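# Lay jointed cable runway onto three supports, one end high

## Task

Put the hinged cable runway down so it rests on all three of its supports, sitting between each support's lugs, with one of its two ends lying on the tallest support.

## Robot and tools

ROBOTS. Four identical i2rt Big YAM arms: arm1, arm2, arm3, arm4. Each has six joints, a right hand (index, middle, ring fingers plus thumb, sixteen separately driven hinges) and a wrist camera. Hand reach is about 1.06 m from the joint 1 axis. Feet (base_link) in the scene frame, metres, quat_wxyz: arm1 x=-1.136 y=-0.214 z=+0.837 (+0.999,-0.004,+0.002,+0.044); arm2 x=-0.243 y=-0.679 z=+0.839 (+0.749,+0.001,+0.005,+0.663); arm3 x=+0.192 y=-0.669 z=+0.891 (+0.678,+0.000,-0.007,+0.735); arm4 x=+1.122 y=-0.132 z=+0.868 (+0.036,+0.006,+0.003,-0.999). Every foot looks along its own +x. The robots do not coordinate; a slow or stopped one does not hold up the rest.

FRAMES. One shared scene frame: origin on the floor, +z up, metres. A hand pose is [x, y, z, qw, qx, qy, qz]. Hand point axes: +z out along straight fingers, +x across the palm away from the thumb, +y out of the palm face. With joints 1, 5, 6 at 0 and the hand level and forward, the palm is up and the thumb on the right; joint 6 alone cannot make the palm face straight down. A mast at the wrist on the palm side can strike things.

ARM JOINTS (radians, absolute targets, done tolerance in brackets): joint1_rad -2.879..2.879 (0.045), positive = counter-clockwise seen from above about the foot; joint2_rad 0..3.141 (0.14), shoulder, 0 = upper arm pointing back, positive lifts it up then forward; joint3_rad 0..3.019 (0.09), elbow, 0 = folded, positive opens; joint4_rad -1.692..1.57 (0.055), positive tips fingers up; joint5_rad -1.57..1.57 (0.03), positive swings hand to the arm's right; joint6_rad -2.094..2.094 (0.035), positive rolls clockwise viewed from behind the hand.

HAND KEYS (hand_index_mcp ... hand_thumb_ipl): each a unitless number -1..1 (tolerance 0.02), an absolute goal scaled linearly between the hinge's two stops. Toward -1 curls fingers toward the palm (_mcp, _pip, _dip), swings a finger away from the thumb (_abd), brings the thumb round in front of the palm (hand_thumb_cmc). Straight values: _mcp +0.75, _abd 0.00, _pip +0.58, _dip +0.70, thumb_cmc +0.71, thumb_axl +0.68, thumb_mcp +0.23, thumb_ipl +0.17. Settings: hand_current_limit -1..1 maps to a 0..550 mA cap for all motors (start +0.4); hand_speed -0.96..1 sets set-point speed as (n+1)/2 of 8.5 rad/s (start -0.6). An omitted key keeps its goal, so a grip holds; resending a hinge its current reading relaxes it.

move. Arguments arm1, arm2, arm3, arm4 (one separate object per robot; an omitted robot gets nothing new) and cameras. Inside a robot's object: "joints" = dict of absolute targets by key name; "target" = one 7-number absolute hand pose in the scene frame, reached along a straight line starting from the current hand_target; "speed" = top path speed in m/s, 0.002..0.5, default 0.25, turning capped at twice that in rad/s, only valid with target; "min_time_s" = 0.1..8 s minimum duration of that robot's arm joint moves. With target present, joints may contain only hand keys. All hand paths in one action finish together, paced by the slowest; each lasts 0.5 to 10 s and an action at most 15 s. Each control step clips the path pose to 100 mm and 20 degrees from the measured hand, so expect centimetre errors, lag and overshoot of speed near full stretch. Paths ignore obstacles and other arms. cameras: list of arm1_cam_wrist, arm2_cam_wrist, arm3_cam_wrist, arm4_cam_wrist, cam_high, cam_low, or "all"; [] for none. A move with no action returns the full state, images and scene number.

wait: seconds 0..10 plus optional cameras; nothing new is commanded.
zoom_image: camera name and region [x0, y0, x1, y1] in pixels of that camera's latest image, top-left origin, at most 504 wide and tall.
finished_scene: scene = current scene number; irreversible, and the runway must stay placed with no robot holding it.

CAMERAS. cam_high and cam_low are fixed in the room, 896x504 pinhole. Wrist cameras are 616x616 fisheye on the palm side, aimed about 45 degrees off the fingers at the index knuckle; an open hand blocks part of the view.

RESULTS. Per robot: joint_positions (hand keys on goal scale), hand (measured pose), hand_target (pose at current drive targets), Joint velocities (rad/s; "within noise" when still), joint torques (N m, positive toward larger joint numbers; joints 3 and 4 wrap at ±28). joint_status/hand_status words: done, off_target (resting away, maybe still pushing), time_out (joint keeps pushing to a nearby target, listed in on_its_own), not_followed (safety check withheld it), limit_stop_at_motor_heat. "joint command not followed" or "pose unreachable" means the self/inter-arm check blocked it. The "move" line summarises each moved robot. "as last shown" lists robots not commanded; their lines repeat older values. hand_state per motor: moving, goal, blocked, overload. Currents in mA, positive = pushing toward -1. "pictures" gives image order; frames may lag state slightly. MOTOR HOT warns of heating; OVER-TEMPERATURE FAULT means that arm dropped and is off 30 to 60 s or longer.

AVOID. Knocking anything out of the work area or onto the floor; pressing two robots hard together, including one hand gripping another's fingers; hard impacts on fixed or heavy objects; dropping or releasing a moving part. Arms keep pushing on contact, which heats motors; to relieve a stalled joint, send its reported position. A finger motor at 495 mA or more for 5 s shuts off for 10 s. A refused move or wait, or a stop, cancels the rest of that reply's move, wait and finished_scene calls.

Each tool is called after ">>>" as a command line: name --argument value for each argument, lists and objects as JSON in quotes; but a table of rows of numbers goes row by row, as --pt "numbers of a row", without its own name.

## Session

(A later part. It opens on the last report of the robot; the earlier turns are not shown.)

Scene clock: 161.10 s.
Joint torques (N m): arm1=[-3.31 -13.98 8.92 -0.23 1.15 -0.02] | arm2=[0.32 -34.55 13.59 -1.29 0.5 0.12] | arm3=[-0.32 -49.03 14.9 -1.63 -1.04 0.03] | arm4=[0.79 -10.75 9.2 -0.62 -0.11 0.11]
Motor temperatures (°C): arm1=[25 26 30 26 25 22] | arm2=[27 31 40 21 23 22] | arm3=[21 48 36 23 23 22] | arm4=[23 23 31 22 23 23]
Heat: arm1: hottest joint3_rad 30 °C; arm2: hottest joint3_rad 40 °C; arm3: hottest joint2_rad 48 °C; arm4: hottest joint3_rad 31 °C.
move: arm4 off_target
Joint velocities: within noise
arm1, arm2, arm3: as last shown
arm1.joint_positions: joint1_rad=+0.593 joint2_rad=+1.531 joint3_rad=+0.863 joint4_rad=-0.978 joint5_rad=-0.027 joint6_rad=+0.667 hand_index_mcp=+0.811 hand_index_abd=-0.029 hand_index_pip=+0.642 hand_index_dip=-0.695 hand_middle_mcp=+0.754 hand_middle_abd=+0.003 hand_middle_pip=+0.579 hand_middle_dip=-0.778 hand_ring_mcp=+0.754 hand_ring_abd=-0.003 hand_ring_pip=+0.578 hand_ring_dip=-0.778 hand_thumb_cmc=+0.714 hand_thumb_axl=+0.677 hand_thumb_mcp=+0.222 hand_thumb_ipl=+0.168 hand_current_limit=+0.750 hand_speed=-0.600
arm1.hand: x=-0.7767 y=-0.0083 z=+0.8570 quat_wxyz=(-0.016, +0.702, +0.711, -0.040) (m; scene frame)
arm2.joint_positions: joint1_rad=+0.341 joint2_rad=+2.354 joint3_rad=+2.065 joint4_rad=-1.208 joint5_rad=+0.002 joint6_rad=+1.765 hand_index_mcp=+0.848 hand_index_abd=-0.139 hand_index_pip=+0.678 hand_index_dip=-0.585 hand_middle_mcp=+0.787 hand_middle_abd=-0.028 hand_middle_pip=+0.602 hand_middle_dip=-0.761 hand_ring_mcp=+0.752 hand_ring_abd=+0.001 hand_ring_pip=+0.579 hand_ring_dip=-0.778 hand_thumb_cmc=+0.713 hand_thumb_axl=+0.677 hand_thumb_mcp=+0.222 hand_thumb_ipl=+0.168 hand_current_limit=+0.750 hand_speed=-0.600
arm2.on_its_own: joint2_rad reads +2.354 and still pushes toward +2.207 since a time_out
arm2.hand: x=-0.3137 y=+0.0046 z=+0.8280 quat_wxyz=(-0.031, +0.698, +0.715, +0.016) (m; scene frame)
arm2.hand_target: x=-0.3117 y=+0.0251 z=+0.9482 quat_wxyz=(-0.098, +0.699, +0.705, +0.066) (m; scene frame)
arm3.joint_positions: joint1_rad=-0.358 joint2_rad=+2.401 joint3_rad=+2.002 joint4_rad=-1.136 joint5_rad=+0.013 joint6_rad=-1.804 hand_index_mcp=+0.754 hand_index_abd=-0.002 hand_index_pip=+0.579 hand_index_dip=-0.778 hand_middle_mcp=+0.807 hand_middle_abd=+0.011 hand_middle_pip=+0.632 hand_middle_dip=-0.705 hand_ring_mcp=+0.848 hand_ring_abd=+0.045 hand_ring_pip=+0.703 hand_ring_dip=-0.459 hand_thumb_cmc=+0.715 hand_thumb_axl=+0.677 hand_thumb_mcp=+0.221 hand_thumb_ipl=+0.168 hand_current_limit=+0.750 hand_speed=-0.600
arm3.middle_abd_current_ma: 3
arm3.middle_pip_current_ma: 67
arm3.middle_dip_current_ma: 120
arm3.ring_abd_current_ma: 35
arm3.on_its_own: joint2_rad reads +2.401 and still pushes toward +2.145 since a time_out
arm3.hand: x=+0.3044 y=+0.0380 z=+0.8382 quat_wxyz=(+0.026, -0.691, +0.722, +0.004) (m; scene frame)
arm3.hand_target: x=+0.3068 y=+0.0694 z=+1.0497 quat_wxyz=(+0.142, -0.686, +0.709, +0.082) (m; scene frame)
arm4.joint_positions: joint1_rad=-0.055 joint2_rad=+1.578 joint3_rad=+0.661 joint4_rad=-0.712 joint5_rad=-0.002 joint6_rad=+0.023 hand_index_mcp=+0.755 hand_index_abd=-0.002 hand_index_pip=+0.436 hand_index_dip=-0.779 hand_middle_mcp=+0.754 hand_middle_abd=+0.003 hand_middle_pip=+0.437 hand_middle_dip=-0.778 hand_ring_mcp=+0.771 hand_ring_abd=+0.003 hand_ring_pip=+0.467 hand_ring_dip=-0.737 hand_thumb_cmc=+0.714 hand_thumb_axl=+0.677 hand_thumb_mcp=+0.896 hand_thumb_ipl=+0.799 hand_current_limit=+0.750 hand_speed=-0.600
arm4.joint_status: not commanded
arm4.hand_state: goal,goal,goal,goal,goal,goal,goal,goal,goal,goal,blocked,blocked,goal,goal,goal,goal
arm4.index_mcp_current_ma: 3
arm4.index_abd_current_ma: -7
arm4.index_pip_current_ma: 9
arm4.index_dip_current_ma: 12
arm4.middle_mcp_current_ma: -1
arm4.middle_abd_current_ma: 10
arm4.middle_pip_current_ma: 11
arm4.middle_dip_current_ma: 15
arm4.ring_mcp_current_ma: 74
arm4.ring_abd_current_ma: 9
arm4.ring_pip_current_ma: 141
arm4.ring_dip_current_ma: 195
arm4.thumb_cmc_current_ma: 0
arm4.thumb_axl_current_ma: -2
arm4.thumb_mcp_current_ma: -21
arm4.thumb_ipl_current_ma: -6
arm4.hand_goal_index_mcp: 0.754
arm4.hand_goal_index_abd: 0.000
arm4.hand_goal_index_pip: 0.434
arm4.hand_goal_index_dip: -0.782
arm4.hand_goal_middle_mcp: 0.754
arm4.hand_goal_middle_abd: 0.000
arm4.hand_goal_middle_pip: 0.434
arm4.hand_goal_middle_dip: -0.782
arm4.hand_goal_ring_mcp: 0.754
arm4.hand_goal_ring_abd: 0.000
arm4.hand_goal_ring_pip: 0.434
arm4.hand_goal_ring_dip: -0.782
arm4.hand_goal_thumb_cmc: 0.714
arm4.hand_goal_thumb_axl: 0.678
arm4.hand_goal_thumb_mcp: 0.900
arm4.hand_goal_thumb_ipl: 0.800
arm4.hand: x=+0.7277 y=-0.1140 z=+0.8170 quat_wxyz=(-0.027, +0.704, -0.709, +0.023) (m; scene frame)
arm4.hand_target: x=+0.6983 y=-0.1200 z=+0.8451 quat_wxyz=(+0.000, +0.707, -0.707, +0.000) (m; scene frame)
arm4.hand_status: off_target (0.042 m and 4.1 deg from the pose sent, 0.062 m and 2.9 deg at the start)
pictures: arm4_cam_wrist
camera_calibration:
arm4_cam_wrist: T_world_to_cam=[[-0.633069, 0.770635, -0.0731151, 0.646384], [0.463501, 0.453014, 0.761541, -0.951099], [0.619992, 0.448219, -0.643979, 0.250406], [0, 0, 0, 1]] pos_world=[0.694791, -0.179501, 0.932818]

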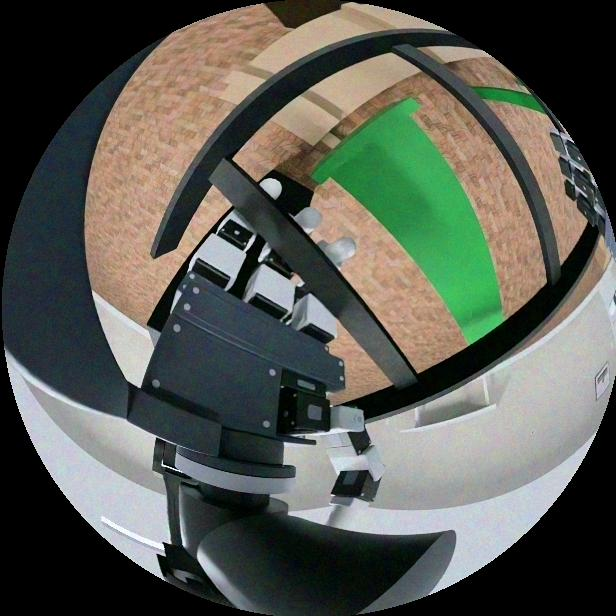

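>>> move --arm4 '{"target": [0.697, -0.122, 0.905, 0, 0.7071, -0.7071, 0], "speed": 0.05}' --cameras '["arm4_cam_wrist", "arm3_cam_wrist"]'

Scene clock: 163.23 s.
Joint torques (N m): arm1=[-2.61 -14.04 8.94 -0.23 0.93 0.11] | arm2=[0.38 -34.73 13.6 -1.28 0.39 0.18] | arm3=[-0.38 -46.33 15.01 -0.72 -1.04 0.12] | arm4=[0.97 -10.99 11.64 -0.91 -0.34 0]
Motor temperatures (°C): arm1=[25 26 30 26 25 22] | arm2=[27 31 39 21 23 22] | arm3=[21 48 36 23 23 22] | arm4=[23 23 31 22 23 23]
Heat: arm1: hottest joint3_rad 30 °C; arm2: hottest joint3_rad 39 °C; arm3: hottest joint2_rad 48 °C; arm4: hottest joint3_rad 31 °C.
move: arm4 off_target
Joint velocities: within noise
arm1, arm2, arm3: as last shown
arm1.joint_positions: joint1_rad=+0.583 joint2_rad=+1.531 joint3_rad=+0.863 joint4_rad=-0.978 joint5_rad=-0.022 joint6_rad=+0.653 hand_index_mcp=+0.810 hand_index_abd=-0.029 hand_index_pip=+0.642 hand_index_dip=-0.694 hand_middle_mcp=+0.754 hand_middle_abd=+0.003 hand_middle_pip=+0.579 hand_middle_dip=-0.778 hand_ring_mcp=+0.754 hand_ring_abd=-0.003 hand_ring_pip=+0.578 hand_ring_dip=-0.778 hand_thumb_cmc=+0.714 hand_thumb_axl=+0.677 hand_thumb_mcp=+0.222 hand_thumb_ipl=+0.168 hand_current_limit=+0.750 hand_speed=-0.600
arm1.index_mcp_current_ma: 107
arm1.index_dip_current_ma: 200
arm1.hand: x=-0.7739 y=-0.0112 z=+0.8573 quat_wxyz=(-0.013, +0.701, +0.712, -0.040) (m; scene frame)
arm1.hand_target: x=-0.7562 y=-0.0085 z=+0.8911 quat_wxyz=(+0.001, +0.707, +0.707, +0.000) (m; scene frame)
arm2.joint_positions: joint1_rad=+0.341 joint2_rad=+2.354 joint3_rad=+2.065 joint4_rad=-1.208 joint5_rad=+0.004 joint6_rad=+1.758 hand_index_mcp=+0.848 hand_index_abd=-0.139 hand_index_pip=+0.678 hand_index_dip=-0.585 hand_middle_mcp=+0.787 hand_middle_abd=-0.028 hand_middle_pip=+0.602 hand_middle_dip=-0.761 hand_ring_mcp=+0.753 hand_ring_abd=+0.001 hand_ring_pip=+0.579 hand_ring_dip=-0.778 hand_thumb_cmc=+0.713 hand_thumb_axl=+0.677 hand_thumb_mcp=+0.222 hand_thumb_ipl=+0.168 hand_current_limit=+0.750 hand_speed=-0.600
arm2.on_its_own: joint2_rad reads +2.354 and still pushes toward +2.207 since a time_out
arm2.hand: x=-0.3132 y=+0.0053 z=+0.8282 quat_wxyz=(-0.031, +0.695, +0.718, +0.017) (m; scene frame)
arm2.hand_target: x=-0.3117 y=+0.0251 z=+0.9482 quat_wxyz=(-0.099, +0.699, +0.706, +0.065) (m; scene frame)
arm3.joint_positions: joint1_rad=-0.358 joint2_rad=+2.373 joint3_rad=+2.002 joint4_rad=-1.156 joint5_rad=+0.013 joint6_rad=-1.814 hand_index_mcp=+0.754 hand_index_abd=-0.002 hand_index_pip=+0.579 hand_index_dip=-0.778 hand_middle_mcp=+0.807 hand_middle_abd=+0.009 hand_middle_pip=+0.638 hand_middle_dip=-0.696 hand_ring_mcp=+0.848 hand_ring_abd=+0.039 hand_ring_pip=+0.703 hand_ring_dip=-0.459 hand_thumb_cmc=+0.715 hand_thumb_axl=+0.677 hand_thumb_mcp=+0.221 hand_thumb_ipl=+0.168 hand_current_limit=+0.750 hand_speed=-0.600
arm3.middle_abd_current_ma: 2
arm3.middle_pip_current_ma: 80
arm3.middle_dip_current_ma: 144
arm3.ring_abd_current_ma: 28
arm3.on_its_own: joint2_rad reads +2.373 and still pushes toward +2.145 since a time_out
arm3.hand: x=+0.3040 y=+0.0370 z=+0.8573 quat_wxyz=(+0.029, -0.695, +0.718, +0.005) (m; scene frame)
arm3.hand_target: x=+0.3069 y=+0.0694 z=+1.0496 quat_wxyz=(+0.142, -0.686, +0.709, +0.082) (m; scene frame)
arm4.joint_positions: joint1_rad=-0.053 joint2_rad=+1.451 joint3_rad=+0.706 joint4_rad=-0.903 joint5_rad=+0.004 joint6_rad=+0.036 hand_index_mcp=+0.755 hand_index_abd=-0.002 hand_index_pip=+0.436 hand_index_dip=-0.779 hand_middle_mcp=+0.754 hand_middle_abd=+0.003 hand_middle_pip=+0.437 hand_middle_dip=-0.778 hand_ring_mcp=+0.775 hand_ring_abd=+0.008 hand_ring_pip=+0.482 hand_ring_dip=-0.715 hand_thumb_cmc=+0.714 hand_thumb_axl=+0.677 hand_thumb_mcp=+0.896 hand_thumb_ipl=+0.799 hand_current_limit=+0.750 hand_speed=-0.600
arm4.joint_status: not commanded
arm4.hand_state: goal,goal,goal,goal,goal,goal,goal,goal,blocked,goal,blocked,blocked,goal,goal,goal,goal
arm4.index_mcp_current_ma: 3
arm4.index_abd_current_ma: -7
arm4.index_pip_current_ma: 9
arm4.index_dip_current_ma: 12
arm4.middle_mcp_current_ma: -1
arm4.middle_abd_current_ma: 10
arm4.middle_pip_current_ma: 11
arm4.middle_dip_current_ma: 15
arm4.ring_mcp_current_ma: 89
arm4.ring_abd_current_ma: 25
arm4.ring_pip_current_ma: 208
arm4.ring_dip_current_ma: 303
arm4.thumb_cmc_current_ma: 0
arm4.thumb_axl_current_ma: -2
arm4.thumb_mcp_current_ma: -21
arm4.thumb_ipl_current_ma: -6
arm4.hand_goal_index_mcp: 0.754
arm4.hand_goal_index_abd: 0.000
arm4.hand_goal_index_pip: 0.434
arm4.hand_goal_index_dip: -0.782
arm4.hand_goal_middle_mcp: 0.754
arm4.hand_goal_middle_abd: 0.000
arm4.hand_goal_middle_pip: 0.434
arm4.hand_goal_middle_dip: -0.782
arm4.hand_goal_ring_mcp: 0.754
arm4.hand_goal_ring_abd: 0.000
arm4.hand_goal_ring_pip: 0.434
arm4.hand_goal_ring_dip: -0.782
arm4.hand_goal_thumb_cmc: 0.714
arm4.hand_goal_thumb_axl: 0.678
arm4.hand_goal_thumb_mcp: 0.900
arm4.hand_goal_thumb_ipl: 0.800
arm4.hand: x=+0.7317 y=-0.1129 z=+0.8664 quat_wxyz=(-0.035, +0.700, -0.712, +0.027) (m; scene frame)
arm4.hand_target: x=+0.6990 y=-0.1218 z=+0.9050 quat_wxyz=(+0.000, +0.707, -0.707, +0.000) (m; scene frame)
arm4.hand_status: off_target (0.053 m and 5.2 deg from the pose sent, 0.093 m and 4.1 deg at the start)
pictures: arm3_cam_wrist, arm4_cam_wrist
camera_calibration:
arm3_cam_wrist: T_world_to_cam=[[-0.584397, 0.811311, 0.015947, 0.168968], [0.54472, 0.37765, 0.748773, -0.865278], [0.601465, 0.446267, -0.662635, 0.497602], [0, 0, 0, 1]] pos_world=[0.270788, -0.0323761, 0.974931]
arm4_cam_wrist: T_world_to_cam=[[-0.624087, 0.777416, -0.0783624, 0.650481], [0.454599, 0.442837, 0.77281, -0.995491], [0.635496, 0.446677, -0.629781, 0.255525], [0, 0, 0, 1]] pos_world=[0.696121, -0.178991, 0.981223]

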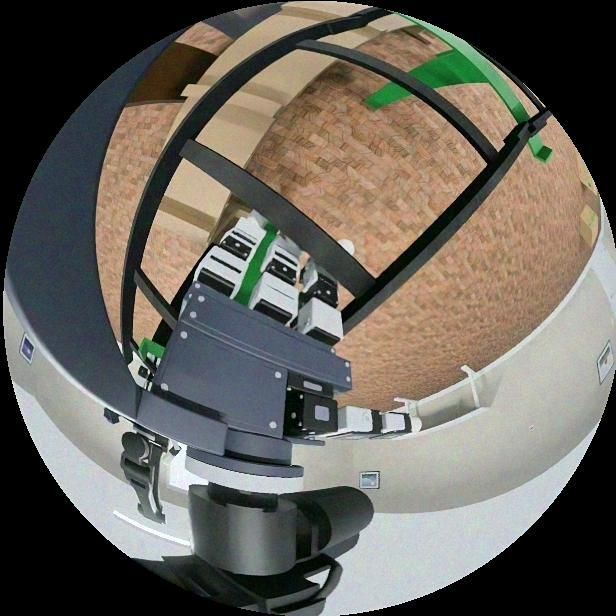

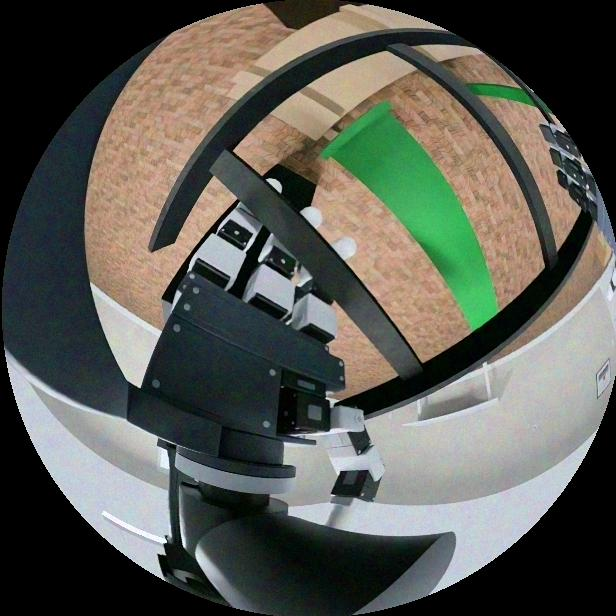

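>>> move --arm4 '{"target": [0.697, -0.125, 0.955, 0, 0.7071, -0.7071, 0], "speed": 0.05}' --cameras '["arm4_cam_wrist", "arm3_cam_wrist", "arm2_cam_wrist", "arm1_cam_wrist"]'

Scene clock: 165.10 s.
Joint torques (N m): arm1=[-2.37 -13.98 8.94 -0.23 0.84 0.17] | arm2=[0.44 -34.67 13.57 -1.31 0.33 0.2] | arm3=[-0.32 -44.16 15.09 -0.12 -1.04 0.2] | arm4=[0.91 -10.64 13.64 -1.09 -0.53 -0.03]
Motor temperatures (°C): arm1=[25 26 30 26 25 22] | arm2=[27 31 39 21 23 22] | arm3=[21 47 36 23 23 22] | arm4=[23 23 31 22 23 23]
Heat: arm1: hottest joint3_rad 30 °C; arm2: hottest joint3_rad 39 °C; arm3: hottest joint2_rad 47 °C; arm4: hottest joint3_rad 31 °C.
move: arm4 off_target
Joint velocities: within noise
arm1.joint_positions: joint1_rad=+0.580 joint2_rad=+1.531 joint3_rad=+0.863 joint4_rad=-0.978 joint5_rad=-0.020 joint6_rad=+0.646 hand_index_mcp=+0.804 hand_index_abd=-0.029 hand_index_pip=+0.642 hand_index_dip=-0.692 hand_middle_mcp=+0.754 hand_middle_abd=+0.003 hand_middle_pip=+0.579 hand_middle_dip=-0.778 hand_ring_mcp=+0.753 hand_ring_abd=-0.003 hand_ring_pip=+0.578 hand_ring_dip=-0.778 hand_thumb_cmc=+0.714 hand_thumb_axl=+0.677 hand_thumb_mcp=+0.222 hand_thumb_ipl=+0.168 hand_current_limit=+0.750 hand_speed=-0.600
arm1.joint_status: not commanded
arm1.hand_state: blocked,blocked,blocked,blocked,goal,goal,goal,goal,goal,goal,goal,goal,goal,goal,goal,goal
arm1.index_mcp_current_ma: 88
arm1.index_abd_current_ma: -28
arm1.index_pip_current_ma: 126
arm1.index_dip_current_ma: 209
arm1.middle_mcp_current_ma: 0
arm1.middle_abd_current_ma: 1
arm1.middle_pip_current_ma: 1
arm1.middle_dip_current_ma: 1
arm1.ring_mcp_current_ma: 0
arm1.ring_abd_current_ma: -1
arm1.ring_pip_current_ma: 1
arm1.ring_dip_current_ma: 1
arm1.thumb_cmc_current_ma: 0
arm1.thumb_axl_current_ma: 0
arm1.thumb_mcp_current_ma: -2
arm1.thumb_ipl_current_ma: 0
arm1.hand_goal_index_mcp: 0.754
arm1.hand_goal_index_abd: 0.000
arm1.hand_goal_index_pip: 0.576
arm1.hand_goal_index_dip: -0.782
arm1.hand_goal_middle_mcp: 0.754
arm1.hand_goal_middle_abd: 0.000
arm1.hand_goal_middle_pip: 0.576
arm1.hand_goal_middle_dip: -0.782
arm1.hand_goal_ring_mcp: 0.754
arm1.hand_goal_ring_abd: 0.000
arm1.hand_goal_ring_pip: 0.576
arm1.hand_goal_ring_dip: -0.782
arm1.hand_goal_thumb_cmc: 0.714
arm1.hand_goal_thumb_axl: 0.678
arm1.hand_goal_thumb_mcp: 0.226
arm1.hand_goal_thumb_ipl: 0.168
arm1.hand: x=-0.7729 y=-0.0120 z=+0.8574 quat_wxyz=(-0.013, +0.699, +0.714, -0.040) (m; scene frame)
arm1.hand_target: x=-0.7561 y=-0.0086 z=+0.8911 quat_wxyz=(+0.001, +0.708, +0.707, +0.000) (m; scene frame)
arm1.hand_status: not commanded
arm2.joint_positions: joint1_rad=+0.339 joint2_rad=+2.354 joint3_rad=+2.065 joint4_rad=-1.208 joint5_rad=+0.006 joint6_rad=+1.756 hand_index_mcp=+0.843 hand_index_abd=-0.139 hand_index_pip=+0.678 hand_index_dip=-0.585 hand_middle_mcp=+0.784 hand_middle_abd=-0.028 hand_middle_pip=+0.602 hand_middle_dip=-0.760 hand_ring_mcp=+0.753 hand_ring_abd=+0.001 hand_ring_pip=+0.579 hand_ring_dip=-0.778 hand_thumb_cmc=+0.713 hand_thumb_axl=+0.677 hand_thumb_mcp=+0.222 hand_thumb_ipl=+0.168 hand_current_limit=+0.750 hand_speed=-0.600
arm2.joint_status: not commanded
arm2.hand_state: blocked,blocked,blocked,blocked,blocked,blocked,blocked,blocked,goal,goal,goal,goal,goal,goal,goal,goal
arm2.index_mcp_current_ma: 295
arm2.index_abd_current_ma: -414
arm2.index_pip_current_ma: 326
arm2.index_dip_current_ma: 481
arm2.middle_mcp_current_ma: 68
arm2.middle_abd_current_ma: -46
arm2.middle_pip_current_ma: 49
arm2.middle_dip_current_ma: 42
arm2.ring_mcp_current_ma: -1
arm2.ring_abd_current_ma: 0
arm2.ring_pip_current_ma: 3
arm2.ring_dip_current_ma: 4
arm2.thumb_cmc_current_ma: 0
arm2.thumb_axl_current_ma: 0
arm2.thumb_mcp_current_ma: -5
arm2.thumb_ipl_current_ma: 0
arm2.hand_goal_index_mcp: 0.754
arm2.hand_goal_index_abd: 0.000
arm2.hand_goal_index_pip: 0.576
arm2.hand_goal_index_dip: -0.782
arm2.hand_goal_middle_mcp: 0.754
arm2.hand_goal_middle_abd: 0.000
arm2.hand_goal_middle_pip: 0.576
arm2.hand_goal_middle_dip: -0.782
arm2.hand_goal_ring_mcp: 0.754
arm2.hand_goal_ring_abd: 0.000
arm2.hand_goal_ring_pip: 0.576
arm2.hand_goal_ring_dip: -0.782
arm2.hand_goal_thumb_cmc: 0.714
arm2.hand_goal_thumb_axl: 0.678
arm2.hand_goal_thumb_mcp: 0.226
arm2.hand_goal_thumb_ipl: 0.168
arm2.on_its_own: joint2_rad reads +2.354 and still pushes toward +2.207 since a time_out
arm2.hand: x=-0.3121 y=+0.0056 z=+0.8283 quat_wxyz=(-0.030, +0.695, +0.718, +0.018) (m; scene frame)
arm2.hand_target: x=-0.3116 y=+0.0251 z=+0.9482 quat_wxyz=(-0.099, +0.699, +0.705, +0.065) (m; scene frame)
arm2.hand_status: not commanded
arm3.joint_positions: joint1_rad=-0.358 joint2_rad=+2.351 joint3_rad=+2.002 joint4_rad=-1.170 joint5_rad=+0.013 joint6_rad=-1.822 hand_index_mcp=+0.753 hand_index_abd=-0.002 hand_index_pip=+0.579 hand_index_dip=-0.778 hand_middle_mcp=+0.807 hand_middle_abd=+0.013 hand_middle_pip=+0.643 hand_middle_dip=-0.691 hand_ring_mcp=+0.848 hand_ring_abd=+0.038 hand_ring_pip=+0.703 hand_ring_dip=-0.459 hand_thumb_cmc=+0.715 hand_thumb_axl=+0.677 hand_thumb_mcp=+0.221 hand_thumb_ipl=+0.168 hand_current_limit=+0.750 hand_speed=-0.600
arm3.joint_status: not commanded
arm3.hand_state: goal,goal,goal,goal,blocked,goal,blocked,blocked,blocked,blocked,blocked,blocked,goal,goal,goal,goal
arm3.index_mcp_current_ma: 0
arm3.index_abd_current_ma: 0
arm3.index_pip_current_ma: 0
arm3.index_dip_current_ma: 1
arm3.middle_mcp_current_ma: 67
arm3.middle_abd_current_ma: 4
arm3.middle_pip_current_ma: 91
arm3.middle_dip_current_ma: 158
arm3.ring_mcp_current_ma: 188
arm3.ring_abd_current_ma: 26
arm3.ring_pip_current_ma: 284
arm3.ring_dip_current_ma: 481
arm3.thumb_cmc_current_ma: 0
arm3.thumb_axl_current_ma: 0
arm3.thumb_mcp_current_ma: -1
arm3.thumb_ipl_current_ma: 0
arm3.hand_goal_index_mcp: 0.754
arm3.hand_goal_index_abd: 0.000
arm3.hand_goal_index_pip: 0.576
arm3.hand_goal_index_dip: -0.782
arm3.hand_goal_middle_mcp: 0.754
arm3.hand_goal_middle_abd: 0.000
arm3.hand_goal_middle_pip: 0.576
arm3.hand_goal_middle_dip: -0.782
arm3.hand_goal_ring_mcp: 0.754
arm3.hand_goal_ring_abd: 0.000
arm3.hand_goal_ring_pip: 0.576
arm3.hand_goal_ring_dip: -0.782
arm3.hand_goal_thumb_cmc: 0.714
arm3.hand_goal_thumb_axl: 0.678
arm3.hand_goal_thumb_mcp: 0.226
arm3.hand_goal_thumb_ipl: 0.168
arm3.on_its_own: joint2_rad reads +2.351 and still pushes toward +2.145 since a time_out
arm3.hand: x=+0.3037 y=+0.0364 z=+0.8723 quat_wxyz=(+0.033, -0.698, +0.716, +0.007) (m; scene frame)
arm3.hand_target: x=+0.3068 y=+0.0694 z=+1.0496 quat_wxyz=(+0.142, -0.686, +0.709, +0.082) (m; scene frame)
arm3.hand_status: not commanded
arm4.joint_positions: joint1_rad=-0.050 joint2_rad=+1.370 joint3_rad=+0.761 joint4_rad=-1.056 joint5_rad=+0.009 joint6_rad=+0.048 hand_index_mcp=+0.755 hand_index_abd=-0.002 hand_index_pip=+0.436 hand_index_dip=-0.779 hand_middle_mcp=+0.754 hand_middle_abd=+0.003 hand_middle_pip=+0.437 hand_middle_dip=-0.778 hand_ring_mcp=+0.778 hand_ring_abd=+0.012 hand_ring_pip=+0.491 hand_ring_dip=-0.699 hand_thumb_cmc=+0.714 hand_thumb_axl=+0.677 hand_thumb_mcp=+0.896 hand_thumb_ipl=+0.799 hand_current_limit=+0.750 hand_speed=-0.600
arm4.joint_status: not commanded
arm4.hand_state: goal,goal,goal,goal,goal,goal,goal,goal,blocked,goal,blocked,blocked,goal,goal,goal,goal
arm4.index_mcp_current_ma: 2
arm4.index_abd_current_ma: -7
arm4.index_pip_current_ma: 9
arm4.index_dip_current_ma: 12
arm4.middle_mcp_current_ma: -1
arm4.middle_abd_current_ma: 10
arm4.middle_pip_current_ma: 11
arm4.middle_dip_current_ma: 15
arm4.ring_mcp_current_ma: 103
arm4.ring_abd_current_ma: 39
arm4.ring_pip_current_ma: 252
arm4.ring_dip_current_ma: 381
arm4.thumb_cmc_current_ma: 0
arm4.thumb_axl_current_ma: -2
arm4.thumb_mcp_current_ma: -21
arm4.thumb_ipl_current_ma: -6
arm4.hand_goal_index_mcp: 0.754
arm4.hand_goal_index_abd: 0.000
arm4.hand_goal_index_pip: 0.434
arm4.hand_goal_index_dip: -0.782
arm4.hand_goal_middle_mcp: 0.754
arm4.hand_goal_middle_abd: 0.000
arm4.hand_goal_middle_pip: 0.434
arm4.hand_goal_middle_dip: -0.782
arm4.hand_goal_ring_mcp: 0.754
arm4.hand_goal_ring_abd: 0.000
arm4.hand_goal_ring_pip: 0.434
arm4.hand_goal_ring_dip: -0.782
arm4.hand_goal_thumb_cmc: 0.714
arm4.hand_goal_thumb_axl: 0.678
arm4.hand_goal_thumb_mcp: 0.900
arm4.hand_goal_thumb_ipl: 0.800
arm4.hand: x=+0.7346 y=-0.1121 z=+0.9063 quat_wxyz=(-0.044, +0.697, -0.715, +0.031) (m; scene frame)
arm4.hand_target: x=+0.7001 y=-0.1245 z=+0.9548 quat_wxyz=(+0.000, +0.707, -0.707, +0.000) (m; scene frame)
arm4.hand_status: off_target (0.063 m and 6.3 deg from the pose sent, 0.096 m and 5.2 deg at the start)
pictures: arm1_cam_wrist, arm2_cam_wrist, arm3_cam_wrist, arm4_cam_wrist
camera_calibration:
arm1_cam_wrist: T_world_to_cam=[[0.591084, -0.806609, -0.000790638, 0.482659], [-0.494001, -0.362779, 0.790161, -1.11565], [-0.637638, -0.466661, -0.612899, 0.150054], [0, 0, 0, 1]] pos_world=[-0.740742, 0.0546093, 0.973889]
arm2_cam_wrist: T_world_to_cam=[[0.631554, -0.774826, -0.0280133, 0.256395], [-0.571158, -0.489372, 0.659009, -0.759724], [-0.524326, -0.4002, -0.751613, 0.58849], [0, 0, 0, 1]] pos_world=[-0.287289, 0.0623875, 0.950164]
arm3_cam_wrist: T_world_to_cam=[[-0.591006, 0.806402, 0.0206704, 0.167014], [0.539633, 0.376186, 0.75318, -0.878323], [0.59959, 0.456288, -0.65749, 0.503635], [0, 0, 0, 1]] pos_world=[0.270704, -0.0340701, 0.989218]
arm4_cam_wrist: T_world_to_cam=[[-0.615539, 0.783578, -0.084361, 0.654669], [0.444793, 0.433769, 0.783584, -1.03151], [0.650592, 0.444803, -0.615532, 0.254127], [0, 0, 0, 1]] pos_world=[0.696451, -0.178583, 1.01993]

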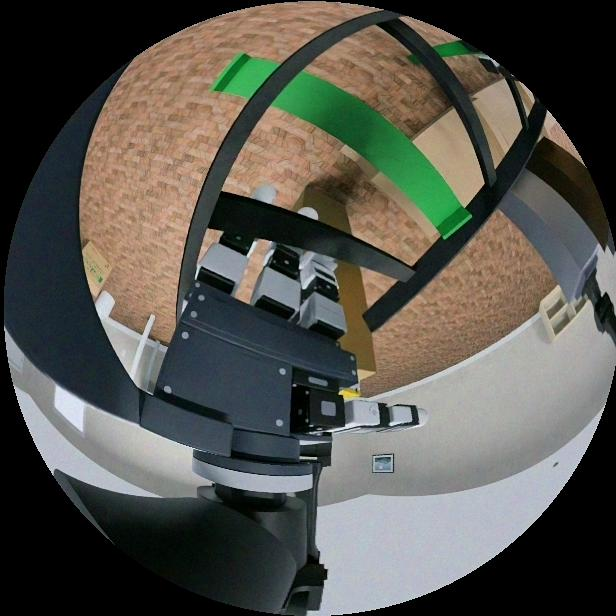

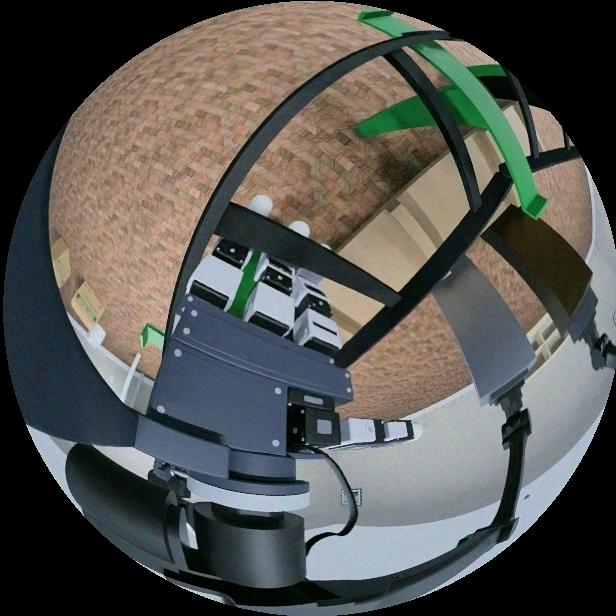

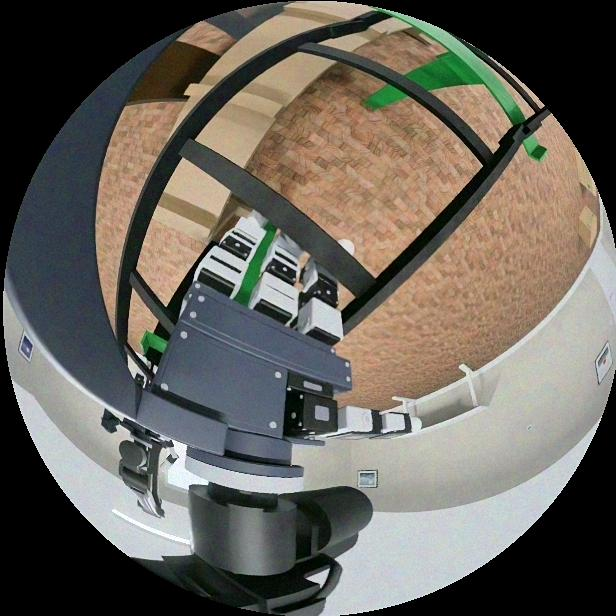

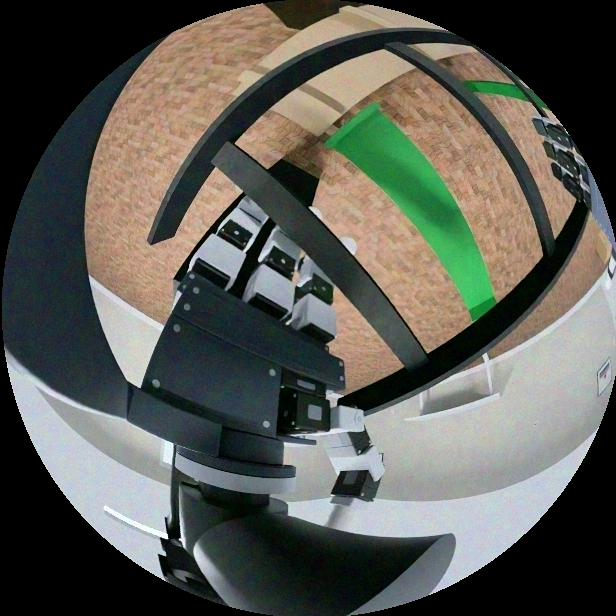

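>>> move --arm1 '{"target": [-0.756, -0.062, 0.915, 0, 0.7071, 0.7071, 0], "speed": 0.04, "joints": {"hand_index_pip": 0.434, "hand_middle_pip": 0.434, "hand_ring_pip": 0.434}}' --cameras '["arm1_cam_wrist", "arm2_cam_wrist"]'

Scene clock: 168.23 s.
Joint torques (N m): arm1=[-5.83 -12.86 8.34 -1.65 2.2 0.26] | arm2=[0.67 -32.5 14.74 -0.79 0.32 0.2] | arm3=[-0.38 -44.16 15.12 -0.1 -1.04 0.21] | arm4=[1.26 -10.64 13.57 -0.79 -0.79 -0.04]
Motor temperatures (°C): arm1=[25 26 30 26 25 22] | arm2=[27 32 39 21 23 22] | arm3=[21 46 36 23 23 22] | arm4=[23 23 31 22 23 23]
Heat: arm1: hottest joint3_rad 30 °C; arm2: hottest joint3_rad 39 °C; arm3: hottest joint2_rad 46 °C; arm4: hottest joint3_rad 31 °C.
move: arm1 off_target
Joint velocities: within noise
arm1.joint_positions: joint1_rad=+0.506 joint2_rad=+1.420 joint3_rad=+0.827 joint4_rad=-1.000 joint5_rad=-0.055 joint6_rad=+0.521 hand_index_mcp=+0.811 hand_index_abd=-0.052 hand_index_pip=+0.589 hand_index_dip=-0.687 hand_middle_mcp=+0.756 hand_middle_abd=-0.008 hand_middle_pip=+0.448 hand_middle_dip=-0.761 hand_ring_mcp=+0.753 hand_ring_abd=-0.003 hand_ring_pip=+0.437 hand_ring_dip=-0.778 hand_thumb_cmc=+0.714 hand_thumb_axl=+0.677 hand_thumb_mcp=+0.222 hand_thumb_ipl=+0.168 hand_current_limit=+0.750 hand_speed=-0.600
arm1.joint_status: hand_index_pip off_target (ended at +0.589, target +0.434); the others done
arm1.hand_state: blocked,blocked,blocked,blocked,goal,goal,goal,blocked,goal,goal,goal,goal,goal,goal,goal,goal
arm1.index_mcp_current_ma: 111
arm1.index_abd_current_ma: -71
arm1.index_pip_current_ma: 481
arm1.index_dip_current_ma: 225
arm1.middle_mcp_current_ma: 0
arm1.middle_abd_current_ma: -4
arm1.middle_pip_current_ma: 11
arm1.middle_dip_current_ma: 21
arm1.ring_mcp_current_ma: 0
arm1.ring_abd_current_ma: -1
arm1.ring_pip_current_ma: 1
arm1.ring_dip_current_ma: 1
arm1.thumb_cmc_current_ma: 0
arm1.thumb_axl_current_ma: 0
arm1.thumb_mcp_current_ma: -2
arm1.thumb_ipl_current_ma: 0
arm1.hand_goal_index_mcp: 0.754
arm1.hand_goal_index_abd: 0.000
arm1.hand_goal_index_pip: 0.434
arm1.hand_goal_index_dip: -0.782
arm1.hand_goal_middle_mcp: 0.754
arm1.hand_goal_middle_abd: 0.000
arm1.hand_goal_middle_pip: 0.434
arm1.hand_goal_middle_dip: -0.782
arm1.hand_goal_ring_mcp: 0.754
arm1.hand_goal_ring_abd: 0.000
arm1.hand_goal_ring_pip: 0.434
arm1.hand_goal_ring_dip: -0.782
arm1.hand_goal_thumb_cmc: 0.714
arm1.hand_goal_thumb_axl: 0.678
arm1.hand_goal_thumb_mcp: 0.226
arm1.hand_goal_thumb_ipl: 0.168
arm1.hand: x=-0.7701 y=-0.0307 z=+0.8840 quat_wxyz=(-0.028, +0.681, +0.732, -0.009) (m; scene frame)
arm1.hand_target: x=-0.7572 y=-0.0603 z=+0.9125 quat_wxyz=(+0.000, +0.707, +0.707, +0.000) (m; scene frame)
arm1.hand_status: off_target (0.046 m and 5.3 deg from the pose sent, 0.078 m and 4.9 deg at the start)
arm2.joint_positions: joint1_rad=+0.337 joint2_rad=+2.332 joint3_rad=+2.052 joint4_rad=-1.219 joint5_rad=+0.006 joint6_rad=+1.757 hand_index_mcp=+0.844 hand_index_abd=-0.139 hand_index_pip=+0.678 hand_index_dip=-0.585 hand_middle_mcp=+0.792 hand_middle_abd=-0.041 hand_middle_pip=+0.608 hand_middle_dip=-0.753 hand_ring_mcp=+0.762 hand_ring_abd=+0.001 hand_ring_pip=+0.579 hand_ring_dip=-0.778 hand_thumb_cmc=+0.713 hand_thumb_axl=+0.677 hand_thumb_mcp=+0.222 hand_thumb_ipl=+0.168 hand_current_limit=+0.750 hand_speed=-0.600
arm2.joint_status: not commanded
arm2.hand_state: blocked,blocked,blocked,blocked,blocked,blocked,blocked,blocked,goal,goal,goal,goal,goal,goal,goal,goal
arm2.index_mcp_current_ma: 298
arm2.index_abd_current_ma: -414
arm2.index_pip_current_ma: 326
arm2.index_dip_current_ma: 481
arm2.middle_mcp_current_ma: 92
arm2.middle_abd_current_ma: -79
arm2.middle_pip_current_ma: 68
arm2.middle_dip_current_ma: 58
arm2.ring_mcp_current_ma: 11
arm2.ring_abd_current_ma: 0
arm2.ring_pip_current_ma: 3
arm2.ring_dip_current_ma: 4
arm2.thumb_cmc_current_ma: 0
arm2.thumb_axl_current_ma: 0
arm2.thumb_mcp_current_ma: -5
arm2.thumb_ipl_current_ma: 0
arm2.hand_goal_index_mcp: 0.754
arm2.hand_goal_index_abd: 0.000
arm2.hand_goal_index_pip: 0.576
arm2.hand_goal_index_dip: -0.782
arm2.hand_goal_middle_mcp: 0.754
arm2.hand_goal_middle_abd: 0.000
arm2.hand_goal_middle_pip: 0.576
arm2.hand_goal_middle_dip: -0.782
arm2.hand_goal_ring_mcp: 0.754
arm2.hand_goal_ring_abd: 0.000
arm2.hand_goal_ring_pip: 0.576
arm2.hand_goal_ring_dip: -0.782
arm2.hand_goal_thumb_cmc: 0.714
arm2.hand_goal_thumb_axl: 0.678
arm2.hand_goal_thumb_mcp: 0.226
arm2.hand_goal_thumb_ipl: 0.168
arm2.hand: x=-0.3094 y=+0.0012 z=+0.8388 quat_wxyz=(-0.029, +0.696, +0.717, +0.017) (m; scene frame)
arm2.hand_target: x=-0.3117 y=+0.0251 z=+0.9480 quat_wxyz=(-0.098, +0.699, +0.705, +0.065) (m; scene frame)
arm2.hand_status: not commanded
arm3, arm4: as last shown
arm3.joint_positions: joint1_rad=-0.358 joint2_rad=+2.351 joint3_rad=+2.002 joint4_rad=-1.170 joint5_rad=+0.013 joint6_rad=-1.823 hand_index_mcp=+0.752 hand_index_abd=-0.002 hand_index_pip=+0.579 hand_index_dip=-0.778 hand_middle_mcp=+0.807 hand_middle_abd=+0.014 hand_middle_pip=+0.643 hand_middle_dip=-0.691 hand_ring_mcp=+0.848 hand_ring_abd=+0.033 hand_ring_pip=+0.703 hand_ring_dip=-0.464 hand_thumb_cmc=+0.715 hand_thumb_axl=+0.677 hand_thumb_mcp=+0.221 hand_thumb_ipl=+0.168 hand_current_limit=+0.750 hand_speed=-0.600
arm3.middle_pip_current_ma: 92
arm3.middle_dip_current_ma: 160
arm3.ring_abd_current_ma: 21
arm3.on_its_own: joint2_rad reads +2.351 and still pushes toward +2.145 since a time_out
arm3.hand: x=+0.3037 y=+0.0364 z=+0.8725 quat_wxyz=(+0.033, -0.698, +0.715, +0.008) (m; scene frame)
arm3.hand_target: x=+0.3068 y=+0.0694 z=+1.0495 quat_wxyz=(+0.142, -0.686, +0.709, +0.082) (m; scene frame)
arm4.joint_positions: joint1_rad=-0.050 joint2_rad=+1.365 joint3_rad=+0.763 joint4_rad=-1.064 joint5_rad=+0.016 joint6_rad=+0.051 hand_index_mcp=+0.755 hand_index_abd=-0.002 hand_index_pip=+0.436 hand_index_dip=-0.779 hand_middle_mcp=+0.754 hand_middle_abd=+0.003 hand_middle_pip=+0.437 hand_middle_dip=-0.778 hand_ring_mcp=+0.778 hand_ring_abd=+0.020 hand_ring_pip=+0.491 hand_ring_dip=-0.698 hand_thumb_cmc=+0.714 hand_thumb_axl=+0.677 hand_thumb_mcp=+0.896 hand_thumb_ipl=+0.799 hand_current_limit=+0.750 hand_speed=-0.600
arm4.hand_state: goal,goal,goal,goal,goal,goal,goal,goal,blocked,blocked,blocked,blocked,goal,goal,goal,goal
arm4.ring_abd_current_ma: 72
arm4.thumb_mcp_current_ma: -20
arm4.hand: x=+0.7353 y=-0.1108 z=+0.9086 quat_wxyz=(-0.046, +0.696, -0.716, +0.029) (m; scene frame)
arm4.hand_target: x=+0.7000 y=-0.1245 z=+0.9548 quat_wxyz=(+0.000, +0.707, -0.707, +0.000) (m; scene frame)
pictures: arm1_cam_wrist, arm2_cam_wrist
camera_calibration:
arm1_cam_wrist: T_world_to_cam=[[0.630152, -0.77536, -0.0415373, 0.532992], [-0.490257, -0.438785, 0.753071, -1.10869], [-0.602127, -0.454185, -0.656627, 0.225832], [0, 0, 0, 1]] pos_world=[-0.743428, 0.0293541, 1.00535]
arm2_cam_wrist: T_world_to_cam=[[0.628893, -0.777063, -0.0258209, 0.248935], [-0.573395, -0.485977, 0.659579, -0.768415], [-0.525083, -0.399999, -0.751192, 0.595463], [0, 0, 0, 1]] pos_world=[-0.284491, 0.0581901, 0.960565]

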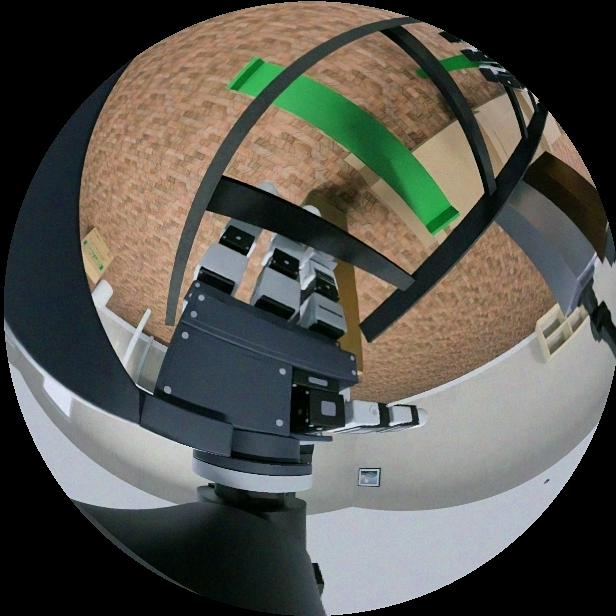

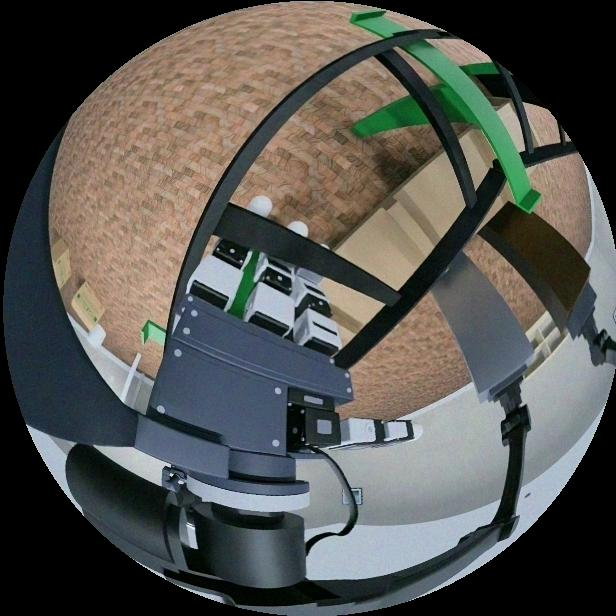

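>>> move --arm1 '{"target": [-0.756, -0.090, 0.925, 0, 0.7071, 0.7071, 0], "speed": 0.04, "joints": {"hand_index_pip": 0.54}}' --cameras '["arm1_cam_wrist", "cam_low", "cam_high"]'

Scene clock: 169.97 s.
Joint torques (N m): arm1=[-7.24 -12.22 8.1 -2.06 2.97 0.33] | arm2=[0.73 -31.5 15.15 -0.43 0.32 0.19] | arm3=[-0.32 -44.1 15.12 -0.14 -1.05 0.21] | arm4=[1.44 -10.52 13.52 -0.76 -1.02 -0.09]
Motor temperatures (°C): arm1=[25 26 30 26 25 22] | arm2=[27 32 40 21 23 22] | arm3=[21 46 36 23 23 22] | arm4=[23 23 31 22 23 23]
Heat: arm1: hottest joint3_rad 30 °C; arm2: hottest joint3_rad 40 °C; arm3: hottest joint2_rad 46 °C; arm4: hottest joint3_rad 31 °C.
move: arm1 off_target
Joint velocities: within noise
arm1.joint_positions: joint1_rad=+0.456 joint2_rad=+1.369 joint3_rad=+0.813 joint4_rad=-1.022 joint5_rad=-0.076 joint6_rad=+0.435 hand_index_mcp=+0.811 hand_index_abd=-0.071 hand_index_pip=+0.606 hand_index_dip=-0.687 hand_middle_mcp=+0.761 hand_middle_abd=-0.021 hand_middle_pip=+0.461 hand_middle_dip=-0.742 hand_ring_mcp=+0.753 hand_ring_abd=-0.003 hand_ring_pip=+0.437 hand_ring_dip=-0.778 hand_thumb_cmc=+0.714 hand_thumb_axl=+0.677 hand_thumb_mcp=+0.222 hand_thumb_ipl=+0.168 hand_current_limit=+0.750 hand_speed=-0.600
arm1.joint_status: hand_index_pip off_target (ended at +0.606, target +0.540)
arm1.hand_state: blocked,blocked,blocked,blocked,goal,blocked,blocked,blocked,goal,goal,goal,goal,goal,goal,goal,goal
arm1.index_mcp_current_ma: 111
arm1.index_abd_current_ma: -115
arm1.index_pip_current_ma: 126
arm1.index_dip_current_ma: 225
arm1.middle_mcp_current_ma: 4
arm1.middle_abd_current_ma: -16
arm1.middle_pip_current_ma: 30
arm1.middle_dip_current_ma: 58
arm1.ring_mcp_current_ma: 0
arm1.ring_abd_current_ma: -1
arm1.ring_pip_current_ma: 1
arm1.ring_dip_current_ma: 1
arm1.thumb_cmc_current_ma: 0
arm1.thumb_axl_current_ma: 0
arm1.thumb_mcp_current_ma: -2
arm1.thumb_ipl_current_ma: 0
arm1.hand_goal_index_mcp: 0.754
arm1.hand_goal_index_abd: 0.000
arm1.hand_goal_index_pip: 0.540
arm1.hand_goal_index_dip: -0.782
arm1.hand_goal_middle_mcp: 0.754
arm1.hand_goal_middle_abd: 0.000
arm1.hand_goal_middle_pip: 0.434
arm1.hand_goal_middle_dip: -0.782
arm1.hand_goal_ring_mcp: 0.754
arm1.hand_goal_ring_abd: 0.000
arm1.hand_goal_ring_pip: 0.434
arm1.hand_goal_ring_dip: -0.782
arm1.hand_goal_thumb_cmc: 0.714
arm1.hand_goal_thumb_axl: 0.678
arm1.hand_goal_thumb_mcp: 0.226
arm1.hand_goal_thumb_ipl: 0.168
arm1.hand: x=-0.7685 y=-0.0425 z=+0.8967 quat_wxyz=(-0.035, +0.668, +0.744, +0.004) (m; scene frame)
arm1.hand_target: x=-0.7578 y=-0.0866 z=+0.9220 quat_wxyz=(+0.000, +0.707, +0.707, +0.000) (m; scene frame)
arm1.hand_status: off_target (0.057 m and 7.4 deg from the pose sent, 0.073 m and 5.3 deg at the start)
arm2, arm3, arm4: as last shown
arm2.joint_positions: joint1_rad=+0.337 joint2_rad=+2.321 joint3_rad=+2.046 joint4_rad=-1.229 joint5_rad=+0.006 joint6_rad=+1.757 hand_index_mcp=+0.849 hand_index_abd=-0.150 hand_index_pip=+0.679 hand_index_dip=-0.544 hand_middle_mcp=+0.798 hand_middle_abd=-0.054 hand_middle_pip=+0.618 hand_middle_dip=-0.741 hand_ring_mcp=+0.769 hand_ring_abd=+0.001 hand_ring_pip=+0.579 hand_ring_dip=-0.778 hand_thumb_cmc=+0.713 hand_thumb_axl=+0.677 hand_thumb_mcp=+0.222 hand_thumb_ipl=+0.168 hand_current_limit=+0.750 hand_speed=-0.600
arm2.index_mcp_current_ma: 322
arm2.index_abd_current_ma: -462
arm2.index_pip_current_ma: 329
arm2.middle_mcp_current_ma: 114
arm2.middle_abd_current_ma: -115
arm2.middle_pip_current_ma: 99
arm2.middle_dip_current_ma: 95
arm2.ring_mcp_current_ma: 27
arm2.hand: x=-0.3084 y=-0.0018 z=+0.8443 quat_wxyz=(-0.027, +0.696, +0.717, +0.016) (m; scene frame)
arm2.hand_target: x=-0.3116 y=+0.0251 z=+0.9479 quat_wxyz=(-0.098, +0.699, +0.705, +0.065) (m; scene frame)
arm3.joint_positions: joint1_rad=-0.358 joint2_rad=+2.350 joint3_rad=+2.002 joint4_rad=-1.169 joint5_rad=+0.013 joint6_rad=-1.823 hand_index_mcp=+0.752 hand_index_abd=-0.002 hand_index_pip=+0.579 hand_index_dip=-0.778 hand_middle_mcp=+0.807 hand_middle_abd=+0.013 hand_middle_pip=+0.643 hand_middle_dip=-0.690 hand_ring_mcp=+0.848 hand_ring_abd=+0.033 hand_ring_pip=+0.703 hand_ring_dip=-0.464 hand_thumb_cmc=+0.715 hand_thumb_axl=+0.677 hand_thumb_mcp=+0.221 hand_thumb_ipl=+0.168 hand_current_limit=+0.750 hand_speed=-0.600
arm3.middle_dip_current_ma: 163
arm3.ring_abd_current_ma: 20
arm3.on_its_own: joint2_rad reads +2.350 and still pushes toward +2.145 since a time_out
arm3.hand: x=+0.3038 y=+0.0367 z=+0.8728 quat_wxyz=(+0.034, -0.698, +0.715, +0.008) (m; scene frame)
arm3.hand_target: x=+0.3068 y=+0.0694 z=+1.0496 quat_wxyz=(+0.142, -0.686, +0.709, +0.082) (m; scene frame)
arm4.joint_positions: joint1_rad=-0.050 joint2_rad=+1.362 joint3_rad=+0.763 joint4_rad=-1.066 joint5_rad=+0.021 joint6_rad=+0.053 hand_index_mcp=+0.755 hand_index_abd=-0.002 hand_index_pip=+0.436 hand_index_dip=-0.779 hand_middle_mcp=+0.754 hand_middle_abd=+0.003 hand_middle_pip=+0.437 hand_middle_dip=-0.778 hand_ring_mcp=+0.778 hand_ring_abd=+0.028 hand_ring_pip=+0.491 hand_ring_dip=-0.698 hand_thumb_cmc=+0.714 hand_thumb_axl=+0.677 hand_thumb_mcp=+0.896 hand_thumb_ipl=+0.799 hand_current_limit=+0.750 hand_speed=-0.600
arm4.ring_abd_current_ma: 102
arm4.hand: x=+0.7355 y=-0.1096 z=+0.9098 quat_wxyz=(-0.048, +0.695, -0.717, +0.027) (m; scene frame)
pictures: arm1_cam_wrist, cam_high, cam_low
camera_calibration:
arm1_cam_wrist: T_world_to_cam=[[0.657449, -0.751102, -0.0600574, 0.561921], [-0.479088, -0.478207, 0.736065, -1.10048], [-0.58158, -0.455153, -0.674241, 0.261265], [0, 0, 0, 1]] pos_world=[-0.744715, 0.0147169, 1.01993]

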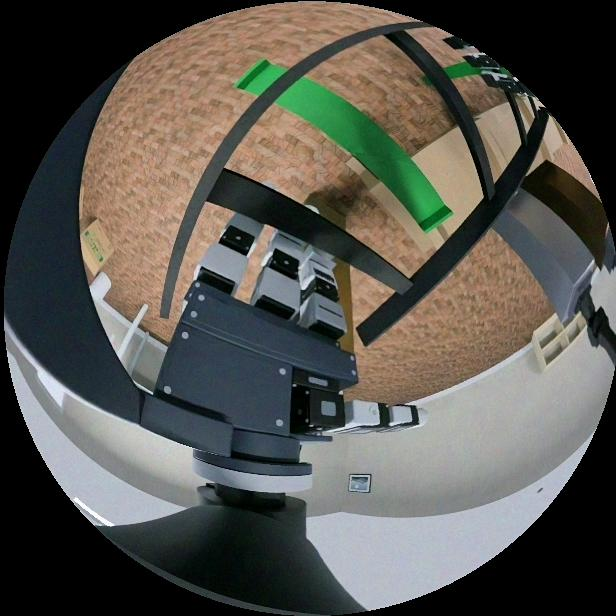

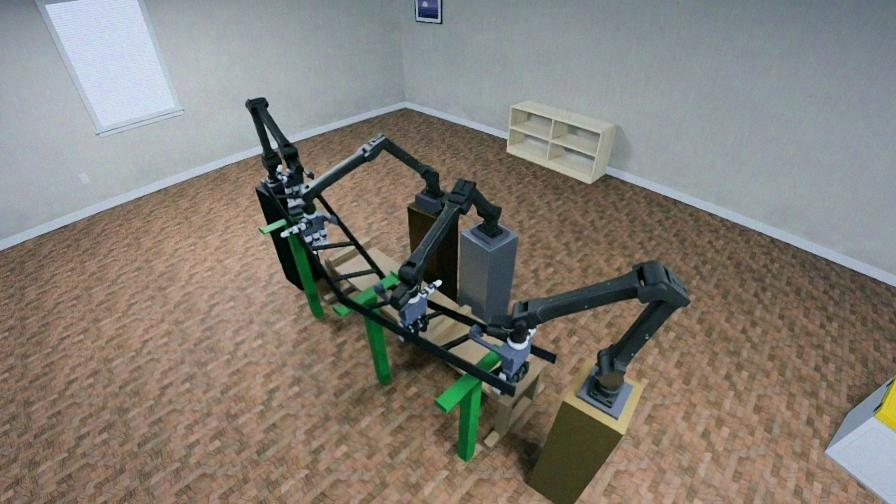

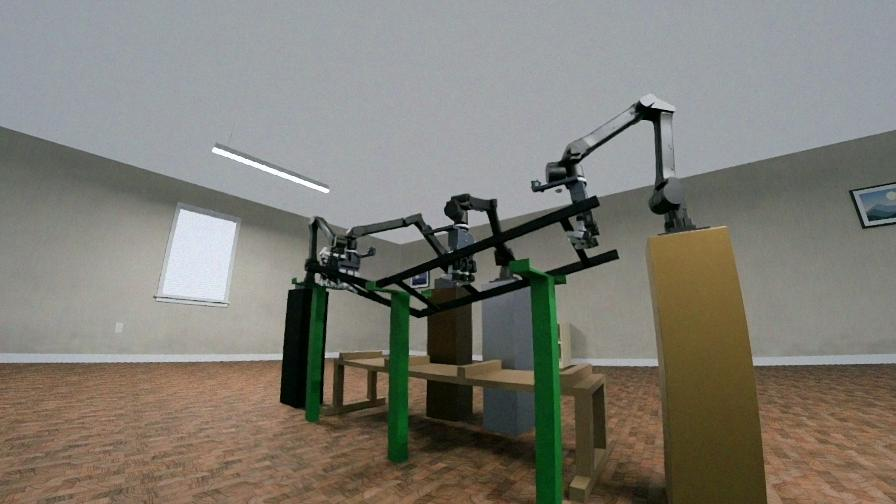

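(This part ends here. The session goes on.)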